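# Move bottle LB from fridge bin to bench, close door

## Task

Find the bottle marked LB among the four in the refrigerator's bin, lift it out and set it upright on the bench; the remaining three must stay upright inside the refrigerator and the refrigerator door must end up closed. If no bottle carries LB, take none out, close the door, and press the CALL key on the operator panel so that it stays latched down.

## Robot and tools

Robot: two six-joint arms, left_arm and right_arm, each with a two-finger gripper, each mounted on its own carriage (left_rail carries left_arm and is always the one toward +y; right_rail carries right_arm). Both carriages share one floor track along y at x = 0.

Scene frame: fixed to the table, table top z = 0, +z up, +x the direction the arms face, +y to their left, y = 0 at track middle. The table edge is at x = 0.17 m. Each arm base sits at x = 0, y = its carriage position_m, z = 0.04 m. Gripper fingers point along the gripper's +z and open along its y. end_effector_position is the point between closed pads; fingertips extend about 33 mm past it (9 mm when fully open). Printed hand positions may be a few cm off.

execute_actions: argument actions is a list holding one action (or empty, which just returns images). An action may have rows, steps, until, and left_rail/right_rail commands. rows: up to 15 rows, each one control step (1/30 s). Every row is one flat list of 18 numbers for both arms, each in [-1, 1]: left_arm shoulder pan, shoulder lift, elbow, wrist 1, wrist 2, wrist 3, then gripper position, force_limit, speed; then the same nine for right_arm. Joint numbers are offsets, scaled so 1.0 = 2.222 rad, measured from the Joint targets at the start of the call (not from the previous row); repeating an offset in a new call moves further. Stated joint ranges: pan, lift, wrists ±6.283 rad, elbow ±3.142 rad; going more than 0.010 rad outward past a limit gets the call refused. Gripper position is absolute: +1 open (140 mm), pads touch near -0.8, -1 closes until blocked. force_limit -1..+1 (about 14 N to 58 N pad force at slow close); speed -1..+1 (about 30 to 250 mm/s). To leave a gripper unchanged, resend its last three numbers (0 is a real command). steps: 1 to 450, at least the number of rows, default 15; after the rows the last row's target is held. until ends early on rail conditions, e.g. {"left_rail": {"position_status": ["!=", "moving"]}} or {"all": {"status": "ended"}}; comparisons =, !=, <, <=, >, >=. cameras picks images (names: cam_high, cam_bench_left, cam_bench_mid, cam_bench_right, cam_left_wrist, cam_right_wrist, or "all").

Rails: send {"left_rail": {"position_m": value}} (left -0.8 to 1.5 m, right_rail -1.5 to 0.8 m), an absolute carriage place; optional speed_m_s 0.01-1 and acceleration_factor 0.1-1; {"stop": true} brakes. Then wait with until position_status != moving. Keep the carriages at least 0.78 m apart. Status words: done, moving, stopped, contact_stop, time_out, stopped_with_arm, stopped_for_other_arm, stopped_for_other_carriage; position_answer taken/not_taken.

move: target is one 18-number row or a list of up to 15 rows, same layout and scale as rows, all offsets from the current Joint targets. speed: rad/s of the fastest joint, 0.01-3.14, default 0.5 (one value or one per target). blend (rad) rounds corners in a list. stop_force (3-120 N) ends an arm's path on contact; use with a low speed; zero (default true) re-zeroes first. blocking=false returns early; then use wait or stop before other motion. The result adds a move: line (done, off_target, held, fault, moving).

wait(seconds 0-10) lets things run. stop brakes a running move. zoom_image(camera, region [x0,y0,x1,y1], max 504x504 px) enlarges part of the latest image, useful to read bottle lettering. zero_wrist_force(arm) re-zeros the wrist sensor. finished_scene ends the scene, irreversible.

Results: Joint positions and Joint velocities per arm: rail (m), then six joints (rad); Joint targets in the same order; end_effector_position (m), quaternion wxyz; Tool commands; object_status (0 moving, 1 blocked while opening, 2 blocked while closing = gripping, 3 reached position/pads met, possibly empty); position_measured in counts (3 open, 230 pads met); Wrist force/torque in the gripper frame; joint torques; lines like "joint sent to its limit", "joint command not followed" (clearance check altered commands), MOTOR HOT, fault notices.

Grip with fingertip quarter of the pads for a firm hold; deep grips on narrow bottles may be loose. Check object_status 2 before lifting. Avoid: dropping or tipping bottles, releasing moving parts, knocking the other bottles over, hard hits on the fridge or door, pressing past firm contact (causes fault stops: 150 N force or joint torque limits 141 N m big joints, 26.3 N m wrists), arms touching each other, anything leaving the table or landing on the track or metal strip. Close the door gently. Long stretched holds heat motors.

Each tool is called by a JSON object that holds its "api" and its "payload".

## Session

{"api": "execute_actions", "payload": {"actions": []}}

Scene clock: 0.00 s.
left_arm: end_effector_position=(+0.3456, +1.2308, +0.5800) position_measured=3 object_status=3 end_effector_quat_wxyz=(+0.000, +0.000, +1.000, +0.000) | right_arm: end_effector_position=(+0.3456, -1.2375, +0.5800) position_measured=3 object_status=3 end_effector_quat_wxyz=(+0.000, +0.000, +1.000, +0.000)
Joint positions: left_arm=[1.204 -0.316 -1.725 0.971 -0.816 -1.571 -0.316] | right_arm=[-1.265 -0.316 -1.725 0.971 -0.816 -1.571 -0.316]
Joint velocities: within noise
Joint torques (N m): no reading
Wrist force (N): no reading
Wrist torque (N m): no reading
Wrist force, peak (N): no reading
Joint targets: left_arm=[1.204 -0.316 -1.725 0.971 -0.816 -1.571 -0.316] | right_arm=[-1.265 -0.316 -1.725 0.971 -0.816 -1.571 -0.316]
Tool commands: left_gripper/position=+1.0 left_gripper/force_limit=+1.0 left_gripper/speed=+1.0 right_gripper/position=+1.0 right_gripper/force_limit=+1.0 right_gripper/speed=+1.0
left_rail: position_m=1.204 position_status=done
right_rail: position_m=-1.265 position_status=done

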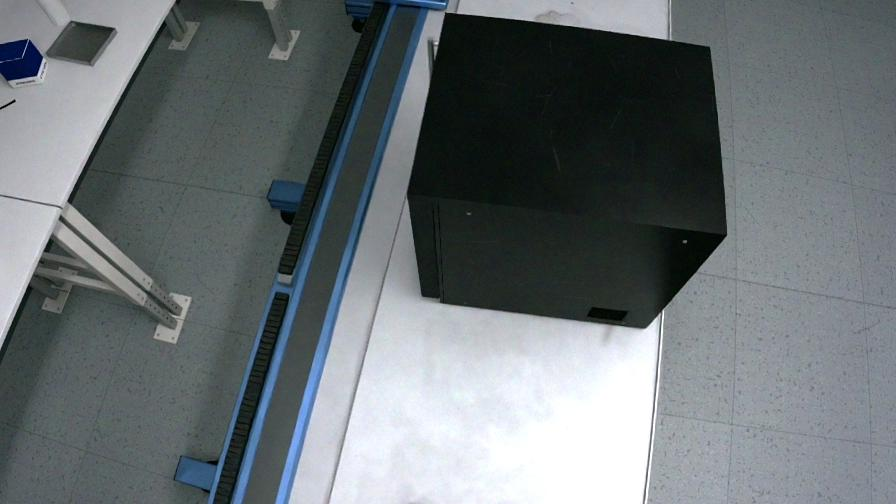

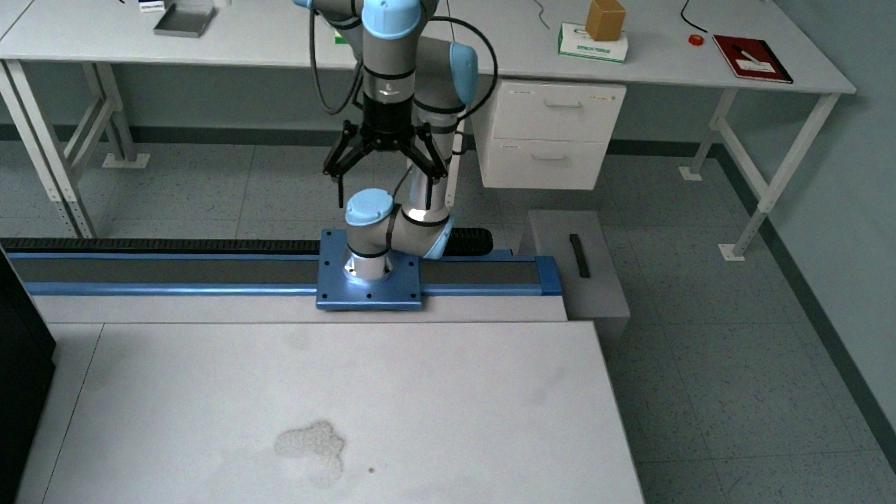

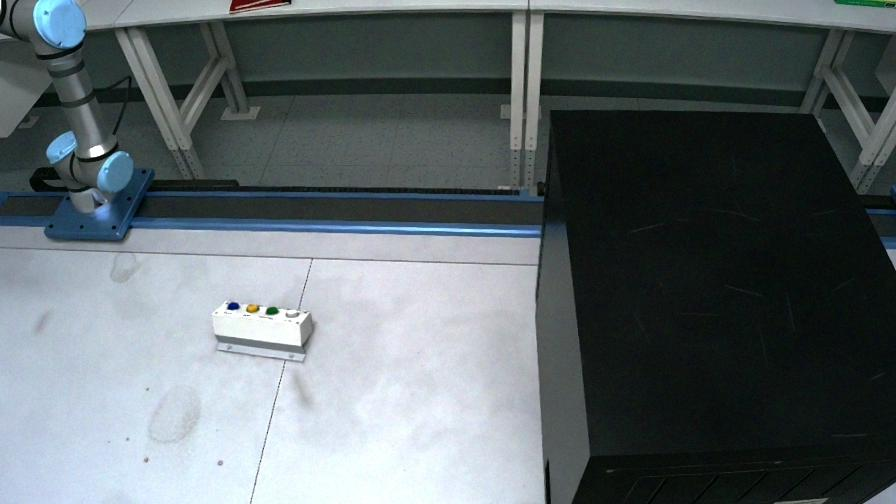

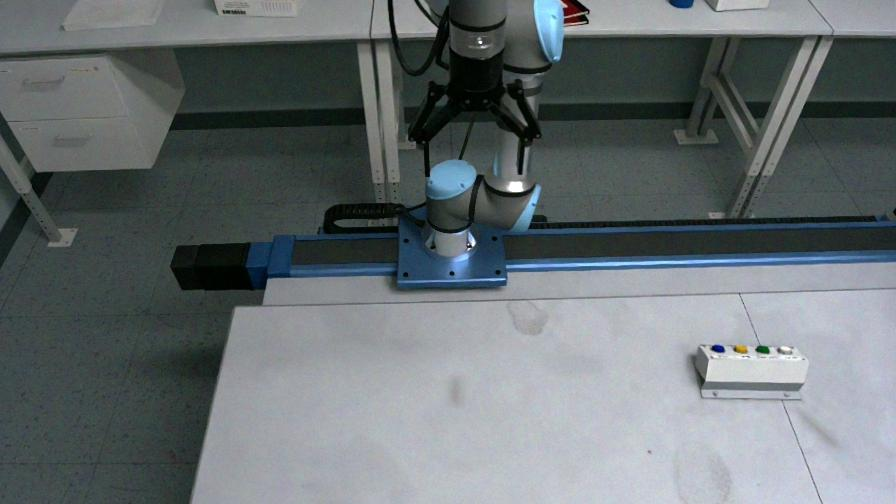

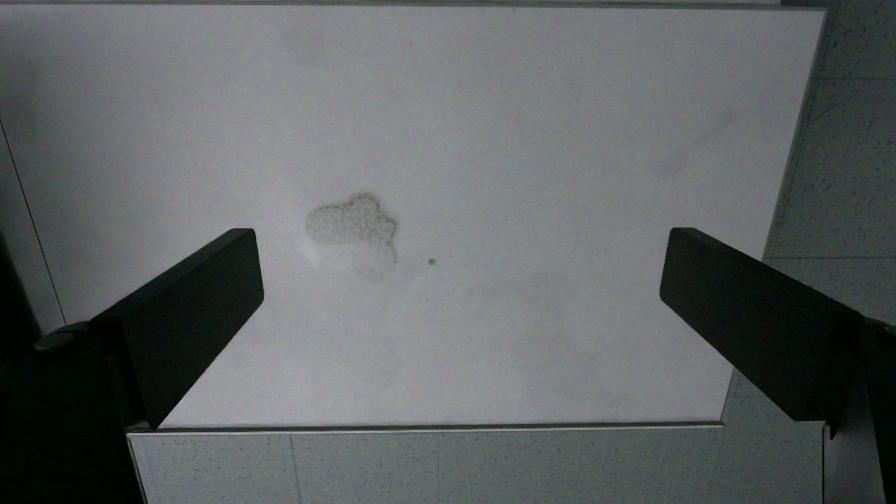

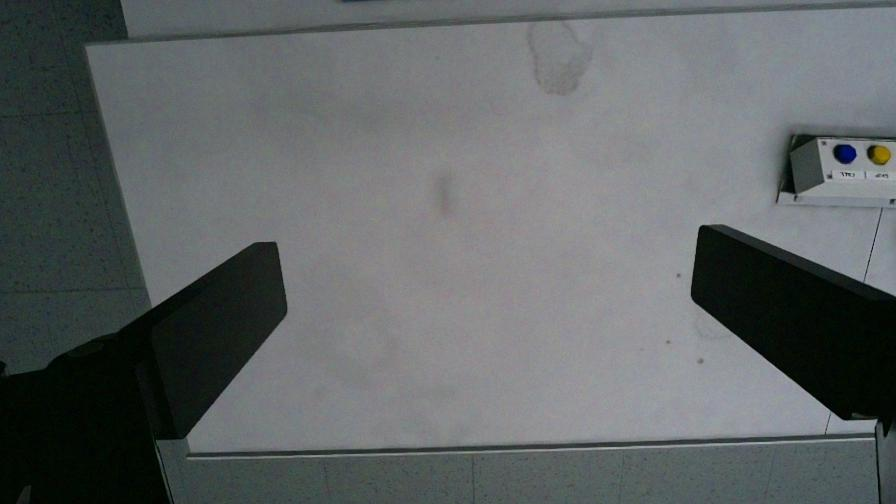

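{"api": "execute_actions", "payload": {"actions": [{"left_rail":{"position_m":1.45},"steps":60,"until":{"left_rail":{"position_status":["!=","moving"]}}}]}}

{"api": "move", "payload": {"target": [-0.424,-0.034,0.265,-0.585,0.3375,-0.6355,1,1,1,0,0,0,0,0,0,1,1,1], "speed": 1.2}}

{"api": "move", "payload": {"target": [-0.424,-0.034,0.265,-0.585,0.3375,-0.6355,1,1,1,0,0,0,0,0,0,1,1,1], "speed": 1.2, "cameras": ["cam_left_wrist","cam_bench_left"]}}

Scene clock: 44.77 s.
left_arm: end_effector_position=(+0.3456, +1.4772, +0.5800) position_measured=3 object_status=3 end_effector_quat_wxyz=(+0.000, +0.000, +1.000, +0.000) | right_arm: end_effector_position=(+0.3456, -1.2375, +0.5800) position_measured=3 object_status=3 end_effector_quat_wxyz=(+0.000, +0.000, +1.000, +0.000)
Joint positions: left_arm=[1.45 -0.316 -1.725 0.971 -0.816 -1.571 -0.316] | right_arm=[-1.265 -0.316 -1.725 0.971 -0.816 -1.571 -0.316]
Joint torques (N m): left_arm=[0.34 -12.35 -17.7 -2.86 0.1 -0.13] | right_arm=[-0.15 -11.1 -20.48 -2.62 0.17 0.03]
Wrist force (N): left_arm=[0.1 0.2 -0.1] | right_arm=[-0.2 -0.3 0.0]
Wrist torque (N m): left_arm=[0.04 -0.03 0.01] | right_arm=[-0.05 0.04 0.01]
Wrist force, peak (N): left_arm=[0.1 3.4 -0.1] | right_arm=[-0.3 -0.3 -0.1]
Joint targets: left_arm=[1.450 -0.316 -1.725 0.971 -0.816 -1.571 -0.316] | right_arm=[-1.265 -0.316 -1.725 0.971 -0.816 -1.571 -0.316]
Tool commands: left_gripper/position=+1.0 left_gripper/force_limit=+1.0 left_gripper/speed=+1.0 right_gripper/position=+1.0 right_gripper/force_limit=+1.0 right_gripper/speed=+1.0
left_rail: position_m=1.450 position_status=done
right_rail: position_m=-1.265 position_status=done

Scene clock: 46.87 s.
left_arm: end_effector_position=(+0.4872, +1.0658, +0.6199) position_measured=3 object_status=3 end_effector_quat_wxyz=(+0.365, -0.337, +0.803, -0.329) | right_arm: end_effector_position=(+0.3456, -1.2375, +0.5800) position_measured=3 object_status=3 end_effector_quat_wxyz=(+0.000, +0.000, +1.000, +0.000)
Joint positions: left_arm=[1.45 -1.258 -1.801 1.559 -2.116 -0.821 -1.728] | right_arm=[-1.265 -0.316 -1.725 0.971 -0.816 -1.571 -0.316]
Joint torques (N m): left_arm=[-8.76 -23.12 -13.85 -6.49 3.59 -1.57] | right_arm=[0.27 -11.56 -20.31 -2.52 0.28 0.1]
Wrist force (N): left_arm=[-0.5 0.9 0.6] | right_arm=[0.1 -0.1 -0.1]
Wrist torque (N m): left_arm=[0.48 -0.15 -0.12] | right_arm=[-0.03 -0.03 0.00]
Wrist force, peak (N): left_arm=[1.1 1.4 -0.4] | right_arm=[0.2 0.0 -0.3]
Joint targets: left_arm=[1.450 -1.258 -1.801 1.559 -2.116 -0.821 -1.728] | right_arm=[-1.265 -0.316 -1.725 0.971 -0.816 -1.571 -0.316]
left_rail: position_m=1.450 position_status=done
right_rail: position_m=-1.265 position_status=done
move: done

Scene clock: 48.97 s.
left_arm: end_effector_position=(+0.1987, +0.9691, +0.6023) position_measured=3 object_status=3 end_effector_quat_wxyz=(+0.243, +0.664, -0.242, +0.664) | right_arm: end_effector_position=(+0.3456, -1.2375, +0.5800) position_measured=3 object_status=3 end_effector_quat_wxyz=(+0.000, +0.000, +1.000, +0.000)
Joint positions: left_arm=[1.45 -2.2 -1.876 2.148 -3.415 -0.071 -3.14] | right_arm=[-1.265 -0.316 -1.725 0.971 -0.816 -1.571 -0.316]
Joint torques (N m): left_arm=[-8.25 -16.16 -10.4 -3.31 2.25 -1.43] | right_arm=[1 -11.53 -20.47 -2.62 0.35 0.08]
Wrist force (N): left_arm=[-0.6 -0.2 0.0] | right_arm=[-0.2 0.1 0.2]
Wrist torque (N m): left_arm=[-0.12 0.19 0.12] | right_arm=[0.01 0.03 0.00]
Wrist force, peak (N): left_arm=[-2.1 1.0 1.3] | right_arm=[0.0 -0.3 -0.2]
Joint targets: left_arm=[1.450 -2.200 -1.876 2.148 -3.416 -0.071 -3.140] | right_arm=[-1.265 -0.316 -1.725 0.971 -0.816 -1.571 -0.316]
left_rail: position_m=1.450 position_status=done
right_rail: position_m=-1.265 position_status=done
move: done
Images, in order (width x height): cam_bench_left 896x504, cam_left_wrist 896x504.

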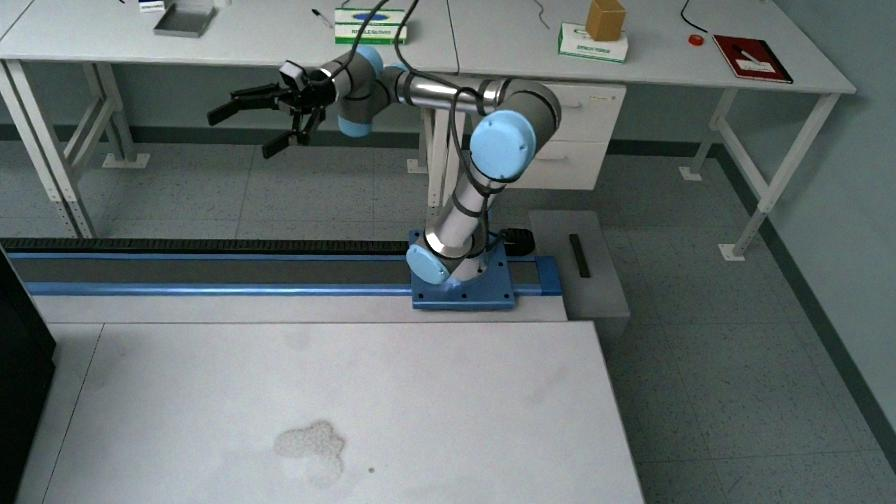

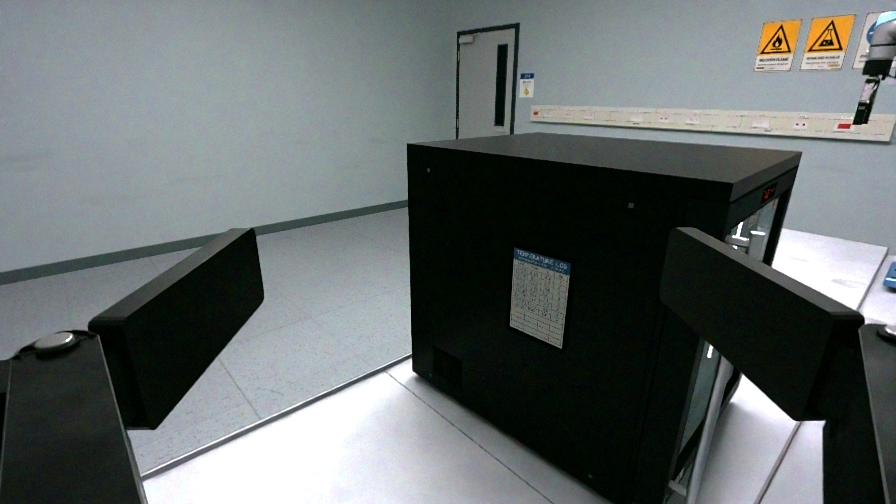

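{"api": "execute_actions", "payload": {"actions": [{"left_rail":{"position_m":1.2},"steps":60,"until":{"left_rail":{"position_status":["!=","moving"]}}}], "cameras": ["cam_left_wrist","cam_high"]}}

Scene clock: 54.80 s.
left_arm: end_effector_position=(+0.1986, +0.7191, +0.6023) position_measured=3 object_status=3 end_effector_quat_wxyz=(+0.243, +0.664, -0.242, +0.664) | right_arm: end_effector_position=(+0.3456, -1.2375, +0.5800) position_measured=3 object_status=3 end_effector_quat_wxyz=(+0.000, +0.000, +1.000, +0.000)
Joint positions: left_arm=[1.2 -2.2 -1.876 2.148 -3.416 -0.071 -3.14] | right_arm=[-1.265 -0.316 -1.725 0.971 -0.816 -1.571 -0.316]
Joint torques (N m): left_arm=[0.66 -10.64 -17.03 2.19 -1.23 -1.38] | right_arm=[0.73 -10.7 -20.4 -2.52 0.49 0.01]
Wrist force (N): left_arm=[-0.3 -0.1 -0.1] | right_arm=[0.0 -0.1 0.0]
Wrist torque (N m): left_arm=[-0.12 0.16 0.12] | right_arm=[-0.02 0.01 0.00]
Wrist force, peak (N): left_arm=[-0.6 -2.6 -2.4] | right_arm=[-0.1 -0.2 -0.4]
Joint targets: left_arm=[1.200 -2.200 -1.876 2.148 -3.416 -0.071 -3.140] | right_arm=[-1.265 -0.316 -1.725 0.971 -0.816 -1.571 -0.316]
Tool commands: left_gripper/position=+1.0 left_gripper/force_limit=+1.0 left_gripper/speed=+1.0 right_gripper/position=+1.0 right_gripper/force_limit=+1.0 right_gripper/speed=+1.0
left_rail: position_m=1.200 position_status=done
right_rail: position_m=-1.265 position_status=done
Images, in order (width x height): cam_high 896x504, cam_left_wrist 896x504.

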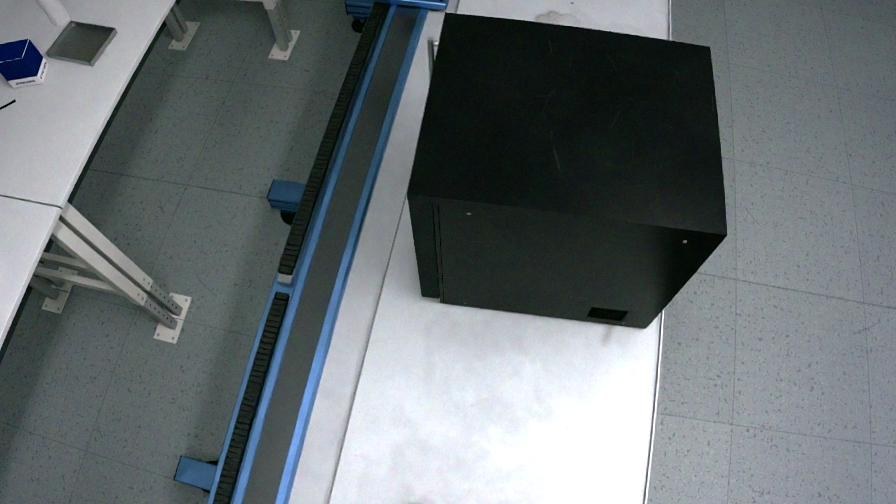

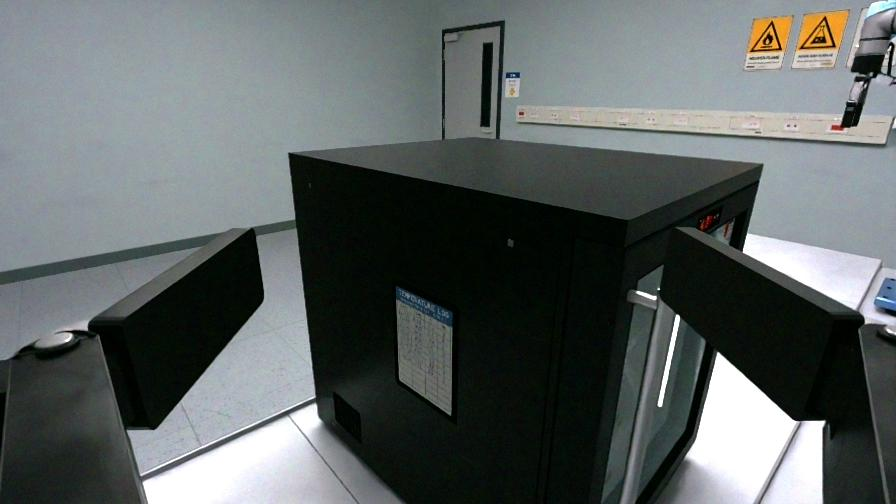

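{"api": "move", "payload": {"target": [-0.215,0.421,-0.372,-0.048,0.373,0,1,1,1,0,0,0,0,0,0,1,1,1], "speed": 1.0}}

{"api": "execute_actions", "payload": {"actions": [{"left_rail":{"position_m":1.0},"steps":60,"until":{"left_rail":{"position_status":["!=","moving"]}}}], "cameras": ["cam_left_wrist"]}}

Scene clock: 87.67 s.
left_arm: end_effector_position=(-0.1975, +0.6994, +0.5000) position_measured=3 object_status=3 end_effector_quat_wxyz=(+0.122, +0.696, -0.123, +0.696) | right_arm: end_effector_position=(+0.3456, -1.2375, +0.5800) position_measured=3 object_status=3 end_effector_quat_wxyz=(+0.000, +0.000, +1.000, +0.000)
Joint positions: left_arm=[1.2 -2.678 -0.941 1.322 -3.522 0.758 -3.14] | right_arm=[-1.265 -0.316 -1.725 0.971 -0.816 -1.571 -0.316]
Joint torques (N m): left_arm=[-8.8 -41.17 -28.22 -1.08 2.32 -0.98] | right_arm=[-0.1 -11.16 -20.76 -2.56 0.7 0.09]
Wrist force (N): left_arm=[-1.1 -0.2 -0.2] | right_arm=[0.0 0.0 0.0]
Wrist torque (N m): left_arm=[-0.13 0.32 0.11] | right_arm=[-0.01 -0.01 0.00]
Wrist force, peak (N): left_arm=[-2.5 0.7 -3.0] | right_arm=[0.0 -0.2 -0.4]
Joint targets: left_arm=[1.200 -2.678 -0.941 1.322 -3.522 0.758 -3.140] | right_arm=[-1.265 -0.316 -1.725 0.971 -0.816 -1.571 -0.316]
left_rail: position_m=1.200 position_status=done
right_rail: position_m=-1.265 position_status=done
move: done

Scene clock: 88.70 s.
left_arm: end_effector_position=(-0.1977, +0.4995, +0.4999) position_measured=3 object_status=3 end_effector_quat_wxyz=(+0.122, +0.696, -0.123, +0.696) | right_arm: end_effector_position=(+0.3456, -1.2375, +0.5800) position_measured=3 object_status=3 end_effector_quat_wxyz=(+0.000, +0.000, +1.000, +0.000)
Joint positions: left_arm=[1 -2.678 -0.941 1.322 -3.522 0.758 -3.14] | right_arm=[-1.265 -0.316 -1.725 0.971 -0.816 -1.571 -0.316]
Joint torques (N m): left_arm=[4.99 -54.94 -25.61 0.63 1.7 -0.92] | right_arm=[0.63 -11.39 -20.3 -2.42 0.68 0.14]
Wrist force (N): left_arm=[-0.8 0.0 -0.1] | right_arm=[0.0 -0.3 -0.1]
Wrist torque (N m): left_arm=[-0.10 0.30 0.12] | right_arm=[-0.06 0.01 0.01]
Wrist force, peak (N): left_arm=[-1.1 -3.4 -1.5] | right_arm=[-0.1 -0.3 0.0]
Joint targets: left_arm=[1.000 -2.678 -0.941 1.322 -3.522 0.758 -3.140] | right_arm=[-1.265 -0.316 -1.725 0.971 -0.816 -1.571 -0.316]
Tool commands: left_gripper/position=+1.0 left_gripper/force_limit=+1.0 left_gripper/speed=+1.0 right_gripper/position=+1.0 right_gripper/force_limit=+1.0 right_gripper/speed=+1.0
left_rail: position_m=1.000 position_status=done
right_rail: position_m=-1.265 position_status=done
Images, in order (width x height): cam_left_wrist 896x504.

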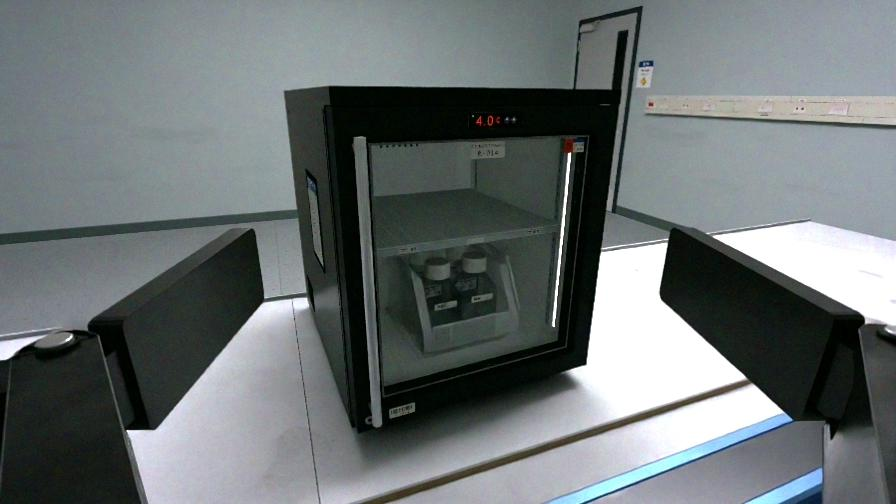

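{"api": "zoom_image", "payload": {"camera": "cam_left_wrist", "region": [380, 230, 540, 370]}}

{"api": "zoom_image", "payload": {"camera": "cam_left_wrist", "region": [300, 80, 630, 440]}}

Scaled by 3.150 from the camera's 896x504 image, which has a finer 1280x720 frame.

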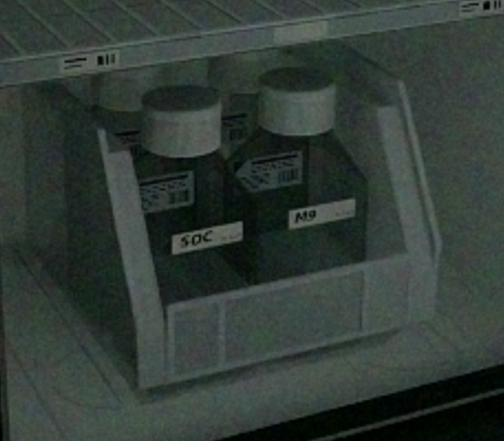

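Scaled by 1.400 from the camera's 896x504 image, which has a finer 1280x720 frame.

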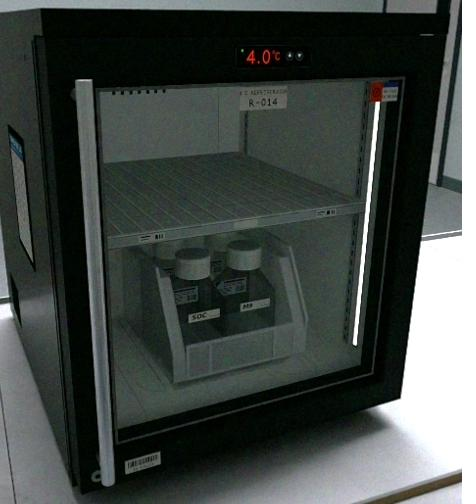

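{"api": "execute_actions", "payload": {"actions": [{"left_rail":{"position_m":0.85},"steps":60,"until":{"left_rail":{"position_status":["!=","moving"]}}}]}}

{"api": "move", "payload": {"target": [0.1758,0.0062,0.2943,-0.3007,0.0151,0,0.3,-1,-1,0,0,0,0,0,0,1,1,1], "speed": 0.8, "cameras": ["cam_left_wrist"]}}

Scene clock: 131.17 s.
left_arm: end_effector_position=(-0.1976, +0.3495, +0.4999) position_measured=3 object_status=3 end_effector_quat_wxyz=(+0.122, +0.696, -0.123, +0.696) | right_arm: end_effector_position=(+0.3456, -1.2375, +0.5800) position_measured=3 object_status=3 end_effector_quat_wxyz=(+0.000, +0.000, +1.000, +0.000)
Joint positions: left_arm=[0.85 -2.678 -0.941 1.322 -3.522 0.758 -3.14] | right_arm=[-1.265 -0.316 -1.725 0.971 -0.816 -1.571 -0.316]
Joint torques (N m): left_arm=[-2.79 -44.41 -12.25 4.36 1.43 -0.42] | right_arm=[0.38 -11.49 -20.21 -2.44 0.78 0.06]
Wrist force (N): left_arm=[-1.0 -0.2 -0.1] | right_arm=[0.0 -0.1 -0.1]
Wrist torque (N m): left_arm=[-0.14 0.33 0.11] | right_arm=[-0.03 0.00 0.00]
Wrist force, peak (N): left_arm=[-0.7 -2.9 -1.2] | right_arm=[0.1 -0.4 -0.1]
Joint targets: left_arm=[0.850 -2.678 -0.941 1.322 -3.522 0.758 -3.140] | right_arm=[-1.265 -0.316 -1.725 0.971 -0.816 -1.571 -0.316]
Tool commands: left_gripper/position=+1.0 left_gripper/force_limit=+1.0 left_gripper/speed=+1.0 right_gripper/position=+1.0 right_gripper/force_limit=+1.0 right_gripper/speed=+1.0
left_rail: position_m=0.850 position_status=done
right_rail: position_m=-1.265 position_status=done

Scene clock: 133.23 s.
left_arm: end_effector_position=(+0.1148, +0.4458, +0.3021) position_measured=91 object_status=0 end_effector_quat_wxyz=(-0.027, +0.707, +0.026, +0.706) | right_arm: end_effector_position=(+0.3456, -1.2375, +0.5800) position_measured=3 object_status=3 end_effector_quat_wxyz=(+0.000, +0.000, +1.000, +0.000)
Joint positions: left_arm=[0.85 -2.287 -0.927 1.975 -4.191 0.791 -3.14] | right_arm=[-1.265 -0.316 -1.725 0.971 -0.816 -1.571 -0.316]
Joint torques (N m): left_arm=[10.82 -30.19 1.57 -0.98 2.43 -0.32] | right_arm=[0.22 -11.55 -20.78 -2.36 0.69 0.09]
Wrist force (N): left_arm=[-1.0 -0.4 0.2] | right_arm=[0.3 -0.1 -0.1]
Wrist torque (N m): left_arm=[-0.16 0.29 0.12] | right_arm=[-0.02 -0.06 0.00]
Wrist force, peak (N): left_arm=[-2.5 -1.2 2.6] | right_arm=[-0.4 0.1 0.0]
Joint targets: left_arm=[0.850 -2.287 -0.927 1.976 -4.191 0.791 -3.140] | right_arm=[-1.265 -0.316 -1.725 0.971 -0.816 -1.571 -0.316]
left_rail: position_m=0.850 position_status=done
right_rail: position_m=-1.265 position_status=done
move: done
Images, in order (width x height): cam_left_wrist 896x504.

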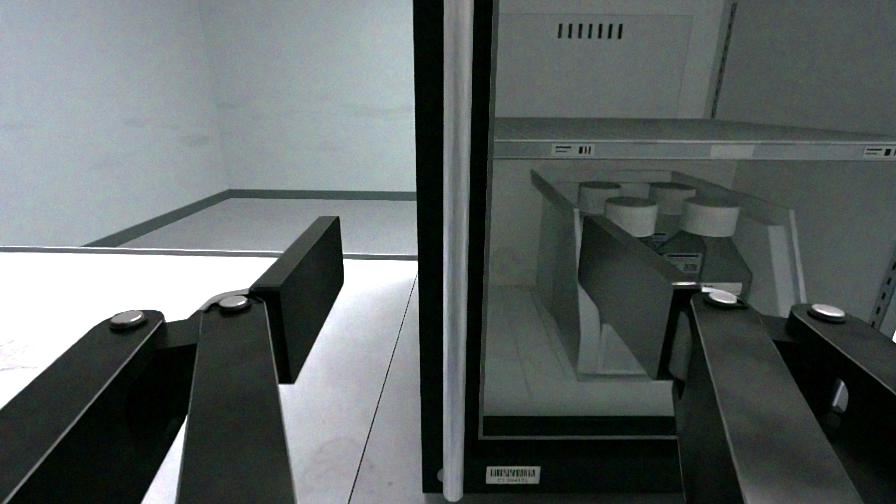

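{"api": "move", "payload": {"target": [0.0797,-0.023,0.0535,-0.0303,-0.0797,0,0.3,-1,-1,0,0,0,0,0,0,1,1,1], "speed": 0.25, "stop_force": 12}}

{"api": "move", "payload": {"target": [0,0,0,0,0,0,-1,-1,-1,0,0,0,0,0,0,1,1,1], "cameras": ["cam_left_wrist"]}}

Scene clock: 138.37 s.
left_arm: end_effector_position=(+0.2142, +0.4534, +0.3024) position_measured=91 object_status=3 end_effector_quat_wxyz=(-0.027, +0.707, +0.026, +0.707) | right_arm: end_effector_position=(+0.3456, -1.2375, +0.5800) position_measured=3 object_status=3 end_effector_quat_wxyz=(+0.000, +0.000, +1.000, +0.000)
Joint positions: left_arm=[0.85 -2.11 -0.978 2.094 -4.258 0.614 -3.14] | right_arm=[-1.265 -0.316 -1.725 0.971 -0.816 -1.571 -0.316]
Joint torques (N m): left_arm=[10.41 -43.86 2.24 -1.25 -2.28 -0.15] | right_arm=[0.48 -11.81 -20.1 -2.42 0.83 0.09]
Wrist force (N): left_arm=[-0.9 -0.4 -0.5] | right_arm=[-0.1 0.0 -0.1]
Wrist torque (N m): left_arm=[-0.19 0.26 0.11] | right_arm=[0.00 0.03 0.00]
Wrist force, peak (N): left_arm=[-1.3 -0.5 -1.1] | right_arm=[0.3 -0.2 -0.1]
Joint targets: left_arm=[0.850 -2.110 -0.978 2.094 -4.258 0.614 -3.140] | right_arm=[-1.265 -0.316 -1.725 0.971 -0.816 -1.571 -0.316]
left_rail: position_m=0.850 position_status=done
right_rail: position_m=-1.265 position_status=done
move: done

Scene clock: 141.07 s.
left_arm: end_effector_position=(+0.2143, +0.4533, +0.3024) position_measured=205 object_status=0 end_effector_quat_wxyz=(-0.027, +0.707, +0.026, +0.707) | right_arm: end_effector_position=(+0.3456, -1.2375, +0.5800) position_measured=3 object_status=3 end_effector_quat_wxyz=(+0.000, +0.000, +1.000, +0.000)
Joint positions: left_arm=[0.85 -2.11 -0.978 2.094 -4.258 0.614 -3.14] | right_arm=[-1.265 -0.316 -1.725 0.971 -0.816 -1.571 -0.316]
Joint torques (N m): left_arm=[10.74 -43.75 2.76 -1.18 11.02 0] | right_arm=[0.37 -11.64 -19.98 -2.36 0.85 0]
Wrist force (N): left_arm=[-3.6 27.9 2.5] | right_arm=[-0.1 -0.1 0.0]
Wrist torque (N m): left_arm=[-0.52 0.30 0.11] | right_arm=[-0.03 0.00 0.00]
Wrist force, peak (N): left_arm=[-2.1 28.1 1.9] | right_arm=[-0.3 -0.3 -0.1]
Joint targets: left_arm=[0.850 -2.110 -0.978 2.094 -4.258 0.614 -3.140] | right_arm=[-1.265 -0.316 -1.725 0.971 -0.816 -1.571 -0.316]
left_rail: position_m=0.850 position_status=done
right_rail: position_m=-1.265 position_status=done
move: done
Images, in order (width x height): cam_left_wrist 896x504.

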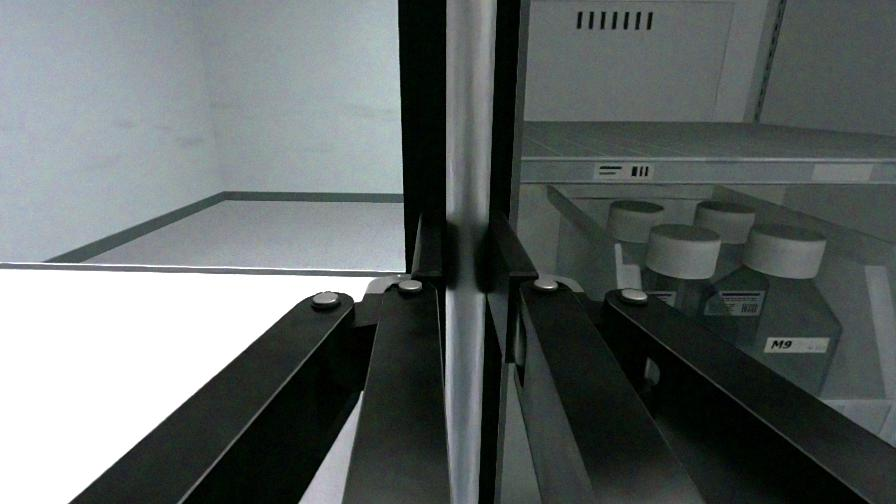

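{"api": "wait", "payload": {"seconds": 1}}

Scene clock: 144.70 s.
left_arm: end_effector_position=(+0.2142, +0.4534, +0.3024) position_measured=205 object_status=2 end_effector_quat_wxyz=(-0.027, +0.707, +0.026, +0.707) | right_arm: end_effector_position=(+0.3456, -1.2375, +0.5800) position_measured=3 object_status=3 end_effector_quat_wxyz=(+0.000, +0.000, +1.000, +0.000)
Joint positions: left_arm=[0.85 -2.11 -0.978 2.094 -4.258 0.614 -3.14] | right_arm=[-1.265 -0.316 -1.725 0.971 -0.816 -1.571 -0.316]
Joint torques (N m): left_arm=[10.59 -44.08 2.81 -0.75 11.91 -0.13] | right_arm=[0.88 -12.17 -20.56 -2.32 0.95 0.09]
Wrist force (N): left_arm=[-3.7 30.1 2.6] | right_arm=[0.0 -0.2 0.1]
Wrist torque (N m): left_arm=[-0.56 0.27 0.10] | right_arm=[-0.04 -0.02 0.01]
Wrist force, peak (N): left_arm=[-2.6 30.5 2.3] | right_arm=[-0.2 -0.4 0.0]
Joint targets: left_arm=[0.850 -2.110 -0.978 2.094 -4.258 0.614 -3.140] | right_arm=[-1.265 -0.316 -1.725 0.971 -0.816 -1.571 -0.316]
Tool commands: left_gripper/position=-1.0 left_gripper/force_limit=-1.0 left_gripper/speed=-1.0 right_gripper/position=+1.0 right_gripper/force_limit=+1.0 right_gripper/speed=+1.0
left_rail: position_m=0.850 position_status=done
right_rail: position_m=-1.265 position_status=done
wait: 1.00 s; at rest from the start

{"api": "move", "payload": {"target": [-0.0076,0.0341,-0.0788,0.045,0.0548,0,-0.98,0.2,-1,0,0,0,0,0,0,1,1,1], "speed": 0.12, "cameras": ["cam_left_wrist"]}}

Scene clock: 158.47 s.
left_arm: end_effector_position=(+0.1710, +0.4385, +0.3023) position_measured=210 object_status=2 end_effector_quat_wxyz=(-0.067, +0.704, +0.065, +0.704) | right_arm: end_effector_position=(+0.3456, -1.2375, +0.5800) position_measured=3 object_status=3 end_effector_quat_wxyz=(+0.000, +0.000, +1.000, +0.000)
Joint positions: left_arm=[0.85 -2.127 -0.903 1.92 -4.158 0.743 -3.14] | right_arm=[-1.265 -0.316 -1.725 0.971 -0.816 -1.571 -0.316]
Joint torques (N m): left_arm=[-11.85 -26.11 -28.02 5.19 -11.96 -0.07] | right_arm=[0.49 -12.18 -20.24 -2.36 1.14 0.16]
Wrist force (N): left_arm=[14.2 -45.8 -3.8] | right_arm=[0.1 0.0 0.0]
Wrist torque (N m): left_arm=[0.42 0.02 0.08] | right_arm=[0.00 -0.01 0.01]
Wrist force, peak (N): left_arm=[14.2 -45.8 -3.8] | right_arm=[-0.2 -0.4 0.0]
Joint targets: left_arm=[0.850 -2.127 -0.902 1.919 -4.158 0.736 -3.140] | right_arm=[-1.265 -0.316 -1.725 0.971 -0.816 -1.571 -0.316]
left_rail: position_m=0.850 position_status=done
right_rail: position_m=-1.265 position_status=done
move: done
Images, in order (width x height): cam_left_wrist 896x504.

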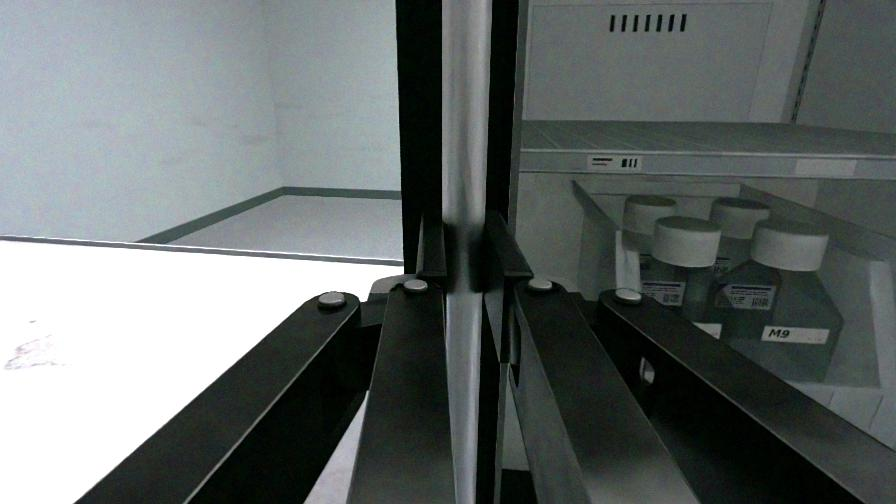

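{"api": "move", "payload": {"target": [-0.0041,0.0351,-0.0793,0.0439,0.0512,0,-0.98,0.2,-1,0,0,0,0,0,0,1,1,1], "speed": 0.15}}

Scene clock: 166.50 s.
left_arm: end_effector_position=(+0.1287, +0.4226, +0.3025) position_measured=210 object_status=2 end_effector_quat_wxyz=(-0.102, +0.700, +0.101, +0.700) | right_arm: end_effector_position=(+0.3456, -1.2375, +0.5800) position_measured=3 object_status=3 end_effector_quat_wxyz=(+0.000, +0.000, +1.000, +0.000)
Joint positions: left_arm=[0.85 -2.136 -0.825 1.743 -4.061 0.854 -3.14] | right_arm=[-1.265 -0.316 -1.725 0.971 -0.816 -1.571 -0.316]
Joint torques (N m): left_arm=[-7.77 -30.74 -27.86 5.45 -11.93 -0.2] | right_arm=[0.53 -11.99 -20.52 -2.23 1.24 0.19]
Wrist force (N): left_arm=[12.4 -45.9 -4.3] | right_arm=[0.0 -0.1 -0.1]
Wrist torque (N m): left_arm=[0.46 -0.01 0.11] | right_arm=[-0.01 0.01 0.00]
Wrist force, peak (N): left_arm=[14.5 -47.7 -4.2] | right_arm=[-0.1 -0.4 -0.1]
Joint targets: left_arm=[0.850 -2.136 -0.824 1.743 -4.060 0.850 -3.140] | right_arm=[-1.265 -0.316 -1.725 0.971 -0.816 -1.571 -0.316]
left_rail: position_m=0.850 position_status=done
right_rail: position_m=-1.265 position_status=done
move: done

{"api": "move", "payload": {"target": [-0.0005,0.0395,-0.0863,0.0465,0.0474,0,-0.98,0.2,-1,0,0,0,0,0,0,1,1,1], "speed": 0.15, "cameras": ["cam_left_wrist","cam_high"]}}

Scene clock: 175.17 s.
left_arm: end_effector_position=(+0.0871, +0.4037, +0.3022) position_measured=210 object_status=2 end_effector_quat_wxyz=(-0.137, +0.694, +0.136, +0.694) | right_arm: end_effector_position=(+0.3456, -1.2375, +0.5800) position_measured=3 object_status=3 end_effector_quat_wxyz=(+0.000, +0.000, +1.000, +0.000)
Joint positions: left_arm=[0.85 -2.137 -0.737 1.552 -3.957 0.955 -3.14] | right_arm=[-1.265 -0.316 -1.725 0.971 -0.816 -1.571 -0.316]
Joint torques (N m): left_arm=[-9.53 -34.19 -23.03 -1.43 5.38 -0.23] | right_arm=[-0.04 -11.93 -21.06 -2.16 1.21 0.12]
Wrist force (N): left_arm=[25.6 8.3 1.0] | right_arm=[-0.2 0.0 0.0]
Wrist torque (N m): left_arm=[-0.39 -0.25 0.06] | right_arm=[0.00 0.03 0.00]
Wrist force, peak (N): left_arm=[30.3 -39.6 -3.5] | right_arm=[-0.2 -0.3 0.0]
Joint targets: left_arm=[0.850 -2.137 -0.737 1.551 -3.957 0.955 -3.140] | right_arm=[-1.265 -0.316 -1.725 0.971 -0.816 -1.571 -0.316]
left_rail: position_m=0.850 position_status=done
right_rail: position_m=-1.265 position_status=done
move: done
Images, in order (width x height): cam_high 896x504, cam_left_wrist 896x504.

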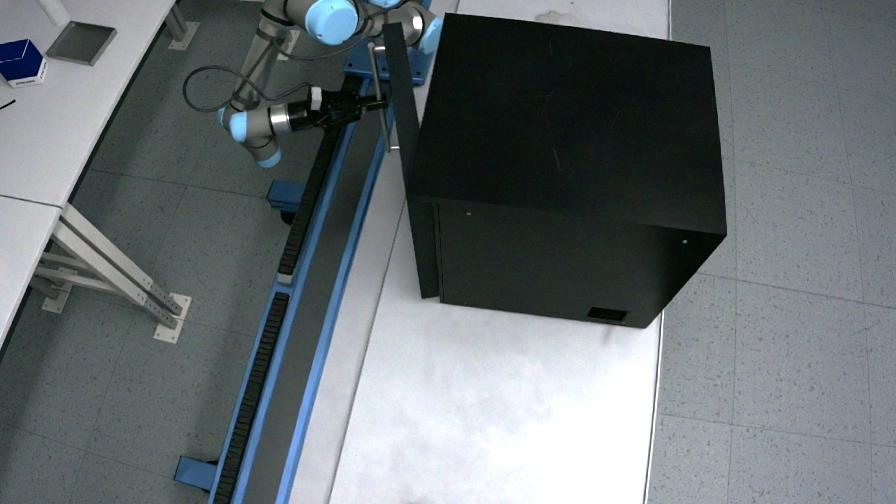

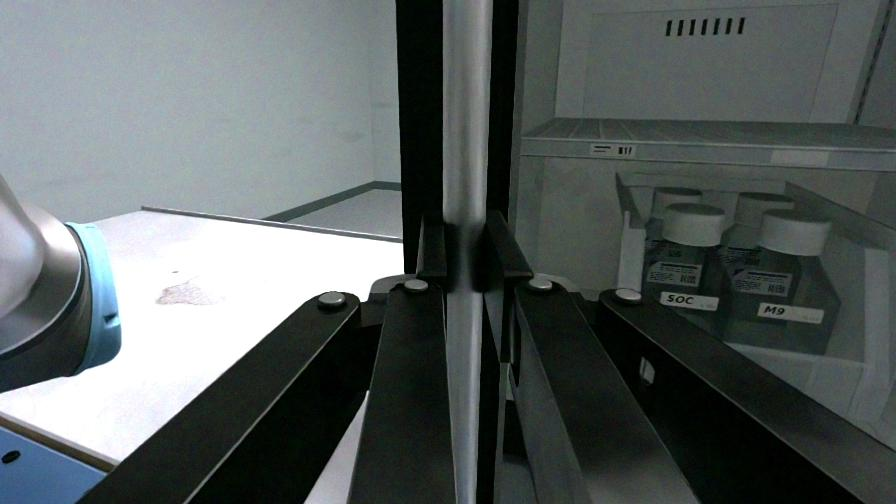

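{"api": "move", "payload": {"target": [0,0,0,0,0,0,0.3,-1,-0.5,0,0,0,0,0,0,1,1,1]}}

{"api": "move", "payload": {"target": [-0.0459,0.0714,-0.1525,0.0818,0.0461,0,0.3,-1,-0.5,0,0,0,0,0,0,1,1,1], "speed": 0.4, "cameras": ["cam_left_wrist","cam_high"]}}

Scene clock: 187.53 s.
left_arm: end_effector_position=(+0.0871, +0.4037, +0.3022) position_measured=91 object_status=0 end_effector_quat_wxyz=(-0.137, +0.694, +0.136, +0.694) | right_arm: end_effector_position=(+0.3456, -1.2375, +0.5800) position_measured=3 object_status=3 end_effector_quat_wxyz=(+0.000, +0.000, +1.000, +0.000)
Joint positions: left_arm=[0.85 -2.137 -0.737 1.551 -3.957 0.955 -3.14] | right_arm=[-1.265 -0.316 -1.725 0.971 -0.816 -1.571 -0.316]
Joint torques (N m): left_arm=[-2.19 -57.95 -19.58 5.41 -2.32 -0.39] | right_arm=[0.76 -12.6 -20.61 -2.06 1.29 0.06]
Wrist force (N): left_arm=[-2.2 -1.6 1.3] | right_arm=[0.0 -0.1 -0.2]
Wrist torque (N m): left_arm=[-0.43 0.53 0.10] | right_arm=[-0.03 0.00 0.00]
Wrist force, peak (N): left_arm=[26.9 10.7 0.2] | right_arm=[0.0 -0.3 -0.2]
Joint targets: left_arm=[0.850 -2.137 -0.737 1.551 -3.957 0.955 -3.140] | right_arm=[-1.265 -0.316 -1.725 0.971 -0.816 -1.571 -0.316]
left_rail: position_m=0.850 position_status=done
right_rail: position_m=-1.265 position_status=done
move: done

Scene clock: 189.07 s.
left_arm: end_effector_position=(-0.0239, +0.3581, +0.3022) position_measured=91 object_status=3 end_effector_quat_wxyz=(-0.137, +0.694, +0.136, +0.694) | right_arm: end_effector_position=(+0.3456, -1.2375, +0.5800) position_measured=3 object_status=3 end_effector_quat_wxyz=(+0.000, +0.000, +1.000, +0.000)
Joint positions: left_arm=[0.85 -2.239 -0.578 1.213 -3.775 1.057 -3.14] | right_arm=[-1.265 -0.316 -1.725 0.971 -0.816 -1.571 -0.316]
Joint torques (N m): left_arm=[-9 -49.27 -26.28 5.38 2.39 -0.49] | right_arm=[0.47 -11.86 -20.65 -2.16 1.26 0.14]
Wrist force (N): left_arm=[-2.0 -1.7 1.4] | right_arm=[0.0 -0.3 -0.1]
Wrist torque (N m): left_arm=[-0.45 0.49 0.11] | right_arm=[-0.06 0.00 0.00]
Wrist force, peak (N): left_arm=[-2.2 -1.4 2.4] | right_arm=[-0.3 0.0 -0.2]
Joint targets: left_arm=[0.850 -2.239 -0.578 1.212 -3.775 1.058 -3.140] | right_arm=[-1.265 -0.316 -1.725 0.971 -0.816 -1.571 -0.316]
left_rail: position_m=0.850 position_status=done
right_rail: position_m=-1.265 position_status=done
move: done
Images, in order (width x height): cam_high 896x504, cam_left_wrist 896x504.

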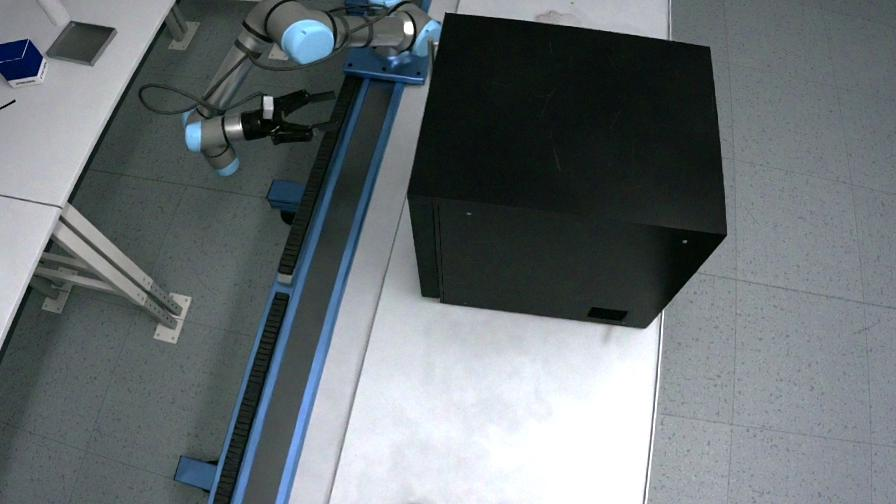

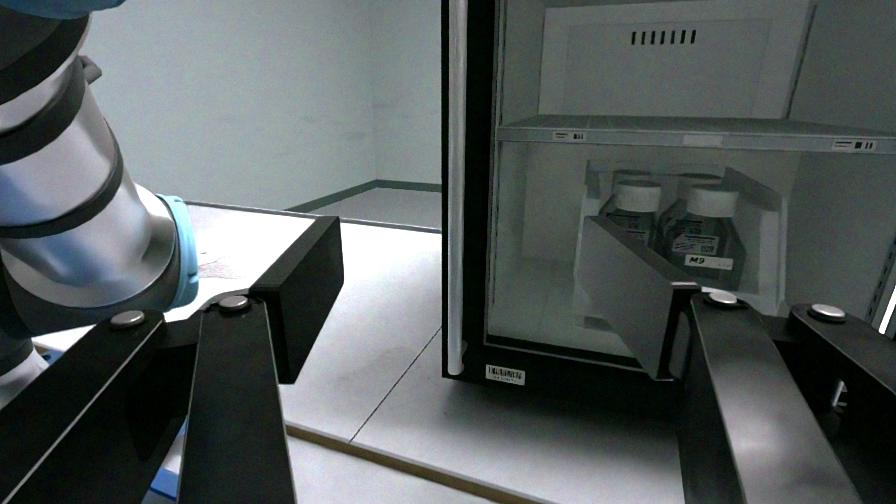

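{"api": "execute_actions", "payload": {"actions": [{"left_rail":{"position_m":1.3},"steps":75,"until":{"left_rail":{"position_status":["!=","moving"]}}}]}}

{"api": "move", "payload": {"target": [0,0,0,0,0,0,0.3,-1,-0.5,0.4403,0.276,-0.0453,-0.5844,-0.3523,-0.6355,0.3,-1,-0.5], "speed": 1.0}}

{"api": "move", "payload": {"target": [0,0,0,0,0,0,0.3,-1,-0.5,0.4403,0.276,-0.0453,-0.5844,-0.3523,-0.6355,0.3,-1,-0.5], "speed": 1.0}}

{"api": "execute_actions", "payload": {"actions": [{"right_rail":{"position_m":-0.32,"speed_m_s":0.6},"steps":120,"until":{"right_rail":{"position_status":["!=","moving"]}}}], "cameras": ["cam_right_wrist","cam_high"]}}

Scene clock: 236.40 s.
left_arm: end_effector_position=(-0.0240, +0.8081, +0.3022) position_measured=91 object_status=3 end_effector_quat_wxyz=(-0.137, +0.694, +0.136, +0.694) | right_arm: end_effector_position=(+0.3456, -1.2375, +0.5800) position_measured=3 object_status=3 end_effector_quat_wxyz=(+0.000, +0.000, +1.000, +0.000)
Joint positions: left_arm=[1.3 -2.239 -0.578 1.212 -3.775 1.058 -3.14] | right_arm=[-1.265 -0.316 -1.725 0.971 -0.816 -1.571 -0.316]
Joint torques (N m): left_arm=[10.3 -63.56 -10.76 0.04 -0.83 -0.6] | right_arm=[0.37 -11.73 -20.82 -2.09 1.13 0.07]
Wrist force (N): left_arm=[-1.9 -1.6 1.2] | right_arm=[-0.1 -0.1 0.1]
Wrist torque (N m): left_arm=[-0.42 0.47 0.10] | right_arm=[-0.03 0.02 0.00]
Wrist force, peak (N): left_arm=[-2.1 -4.3 2.6] | right_arm=[-0.1 -0.4 -0.1]
Joint targets: left_arm=[1.300 -2.239 -0.578 1.212 -3.775 1.058 -3.140] | right_arm=[-1.265 -0.316 -1.725 0.971 -0.816 -1.571 -0.316]
Tool commands: left_gripper/position=+0.3 left_gripper/force_limit=-1.0 left_gripper/speed=-0.5 right_gripper/position=+1.0 right_gripper/force_limit=+1.0 right_gripper/speed=+1.0
left_rail: position_m=1.300 position_status=done
right_rail: position_m=-1.265 position_status=done

Scene clock: 238.67 s.
left_arm: end_effector_position=(-0.0240, +0.8081, +0.3022) position_measured=91 object_status=3 end_effector_quat_wxyz=(-0.137, +0.694, +0.136, +0.694) | right_arm: end_effector_position=(+0.6803, -0.8437, +0.5922) position_measured=91 object_status=3 end_effector_quat_wxyz=(-0.126, +0.741, -0.449, +0.483)
Joint positions: left_arm=[1.3 -2.239 -0.578 1.212 -3.775 1.058 -3.14] | right_arm=[-1.265 0.662 -1.112 0.87 -2.114 -2.353 -1.728]
Joint torques (N m): left_arm=[10.79 -65.02 -4.87 -0.07 -2.29 -0.6] | right_arm=[12.36 -38.41 -35.35 -4.6 -2.97 -1.99]
Wrist force (N): left_arm=[-2.3 -1.3 1.4] | right_arm=[0.5 -1.5 -1.1]
Wrist torque (N m): left_arm=[-0.37 0.53 0.10] | right_arm=[-0.39 -0.03 0.22]
Wrist force, peak (N): left_arm=[-2.6 -1.5 1.3] | right_arm=[-1.7 -1.4 -1.9]
Joint targets: left_arm=[1.300 -2.239 -0.578 1.212 -3.775 1.058 -3.140] | right_arm=[-1.265 0.662 -1.112 0.870 -2.115 -2.354 -1.728]
left_rail: position_m=1.300 position_status=done
right_rail: position_m=-1.265 position_status=done
move: done

Scene clock: 240.93 s.
left_arm: end_effector_position=(-0.0240, +0.8081, +0.3022) position_measured=91 object_status=3 end_effector_quat_wxyz=(-0.137, +0.694, +0.136, +0.694) | right_arm: end_effector_position=(+0.1250, -0.5015, +0.4008) position_measured=91 object_status=3 end_effector_quat_wxyz=(-0.027, +0.707, +0.026, +0.707)
Joint positions: left_arm=[1.3 -2.239 -0.578 1.212 -3.775 1.058 -3.14] | right_arm=[-1.265 1.64 -0.499 0.769 -3.413 -3.136 -3.14]
Joint torques (N m): left_arm=[11.17 -64.92 -4.61 -0.08 -2.32 -0.76] | right_arm=[12.08 -54.53 -32.17 -1.52 -1.67 -1.91]
Wrist force (N): left_arm=[-2.1 -1.3 1.3] | right_arm=[1.5 -3.2 -1.1]
Wrist torque (N m): left_arm=[-0.37 0.53 0.10] | right_arm=[-0.49 -0.09 -0.05]
Wrist force, peak (N): left_arm=[-2.3 -1.7 1.5] | right_arm=[2.5 -4.1 -1.2]
Joint targets: left_arm=[1.300 -2.239 -0.578 1.212 -3.775 1.058 -3.140] | right_arm=[-1.265 1.641 -0.499 0.769 -3.413 -3.136 -3.140]
left_rail: position_m=1.300 position_status=done
right_rail: position_m=-1.265 position_status=done
move: done

Scene clock: 243.20 s.
left_arm: end_effector_position=(-0.0240, +0.8081, +0.3022) position_measured=91 object_status=3 end_effector_quat_wxyz=(-0.137, +0.694, +0.136, +0.694) | right_arm: end_effector_position=(+0.1248, +0.4433, +0.4007) position_measured=91 object_status=3 end_effector_quat_wxyz=(-0.027, +0.707, +0.026, +0.707)
Joint positions: left_arm=[1.3 -2.239 -0.578 1.212 -3.775 1.058 -3.14] | right_arm=[-0.32 1.641 -0.499 0.769 -3.413 -3.136 -3.14]
Joint torques (N m): left_arm=[10.39 -64.93 -4.62 -0.06 -2.34 -0.74] | right_arm=[8.27 -69.83 -23.47 -1.09 1.05 -1.91]
Wrist force (N): left_arm=[-2.3 -1.4 1.1] | right_arm=[1.5 -3.3 -0.9]
Wrist torque (N m): left_arm=[-0.39 0.55 0.11] | right_arm=[-0.52 -0.12 -0.06]
Wrist force, peak (N): left_arm=[-2.4 -1.7 1.4] | right_arm=[1.5 -6.2 -0.8]
Joint targets: left_arm=[1.300 -2.239 -0.578 1.212 -3.775 1.058 -3.140] | right_arm=[-0.320 1.641 -0.499 0.769 -3.413 -3.136 -3.140]
Tool commands: left_gripper/position=+0.3 left_gripper/force_limit=-1.0 left_gripper/speed=-0.5 right_gripper/position=+0.3 right_gripper/force_limit=-1.0 right_gripper/speed=-0.5
left_rail: position_m=1.300 position_status=done
right_rail: position_m=-0.320 speed_m_s=0.60 position_status=done
Images, in order (width x height): cam_high 896x504, cam_right_wrist 896x504.

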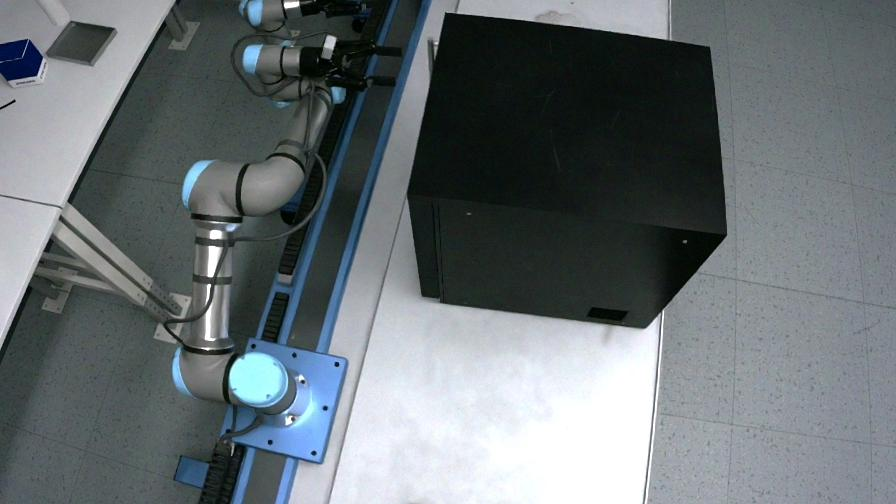

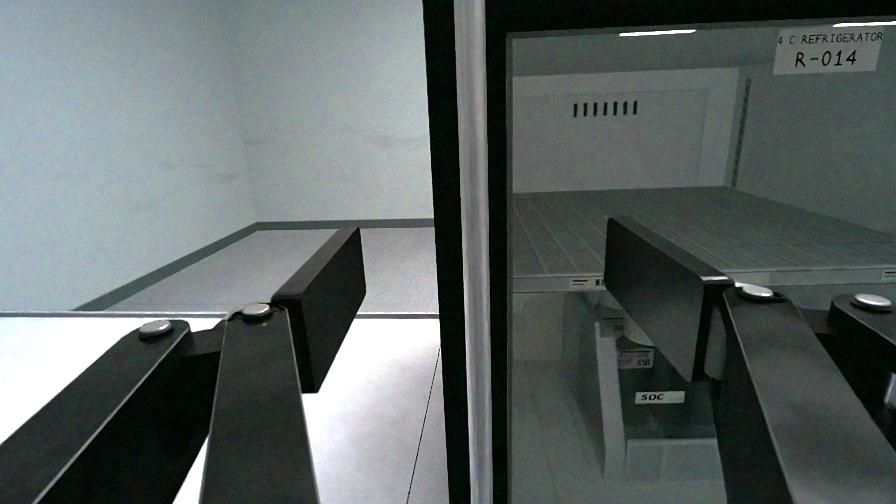

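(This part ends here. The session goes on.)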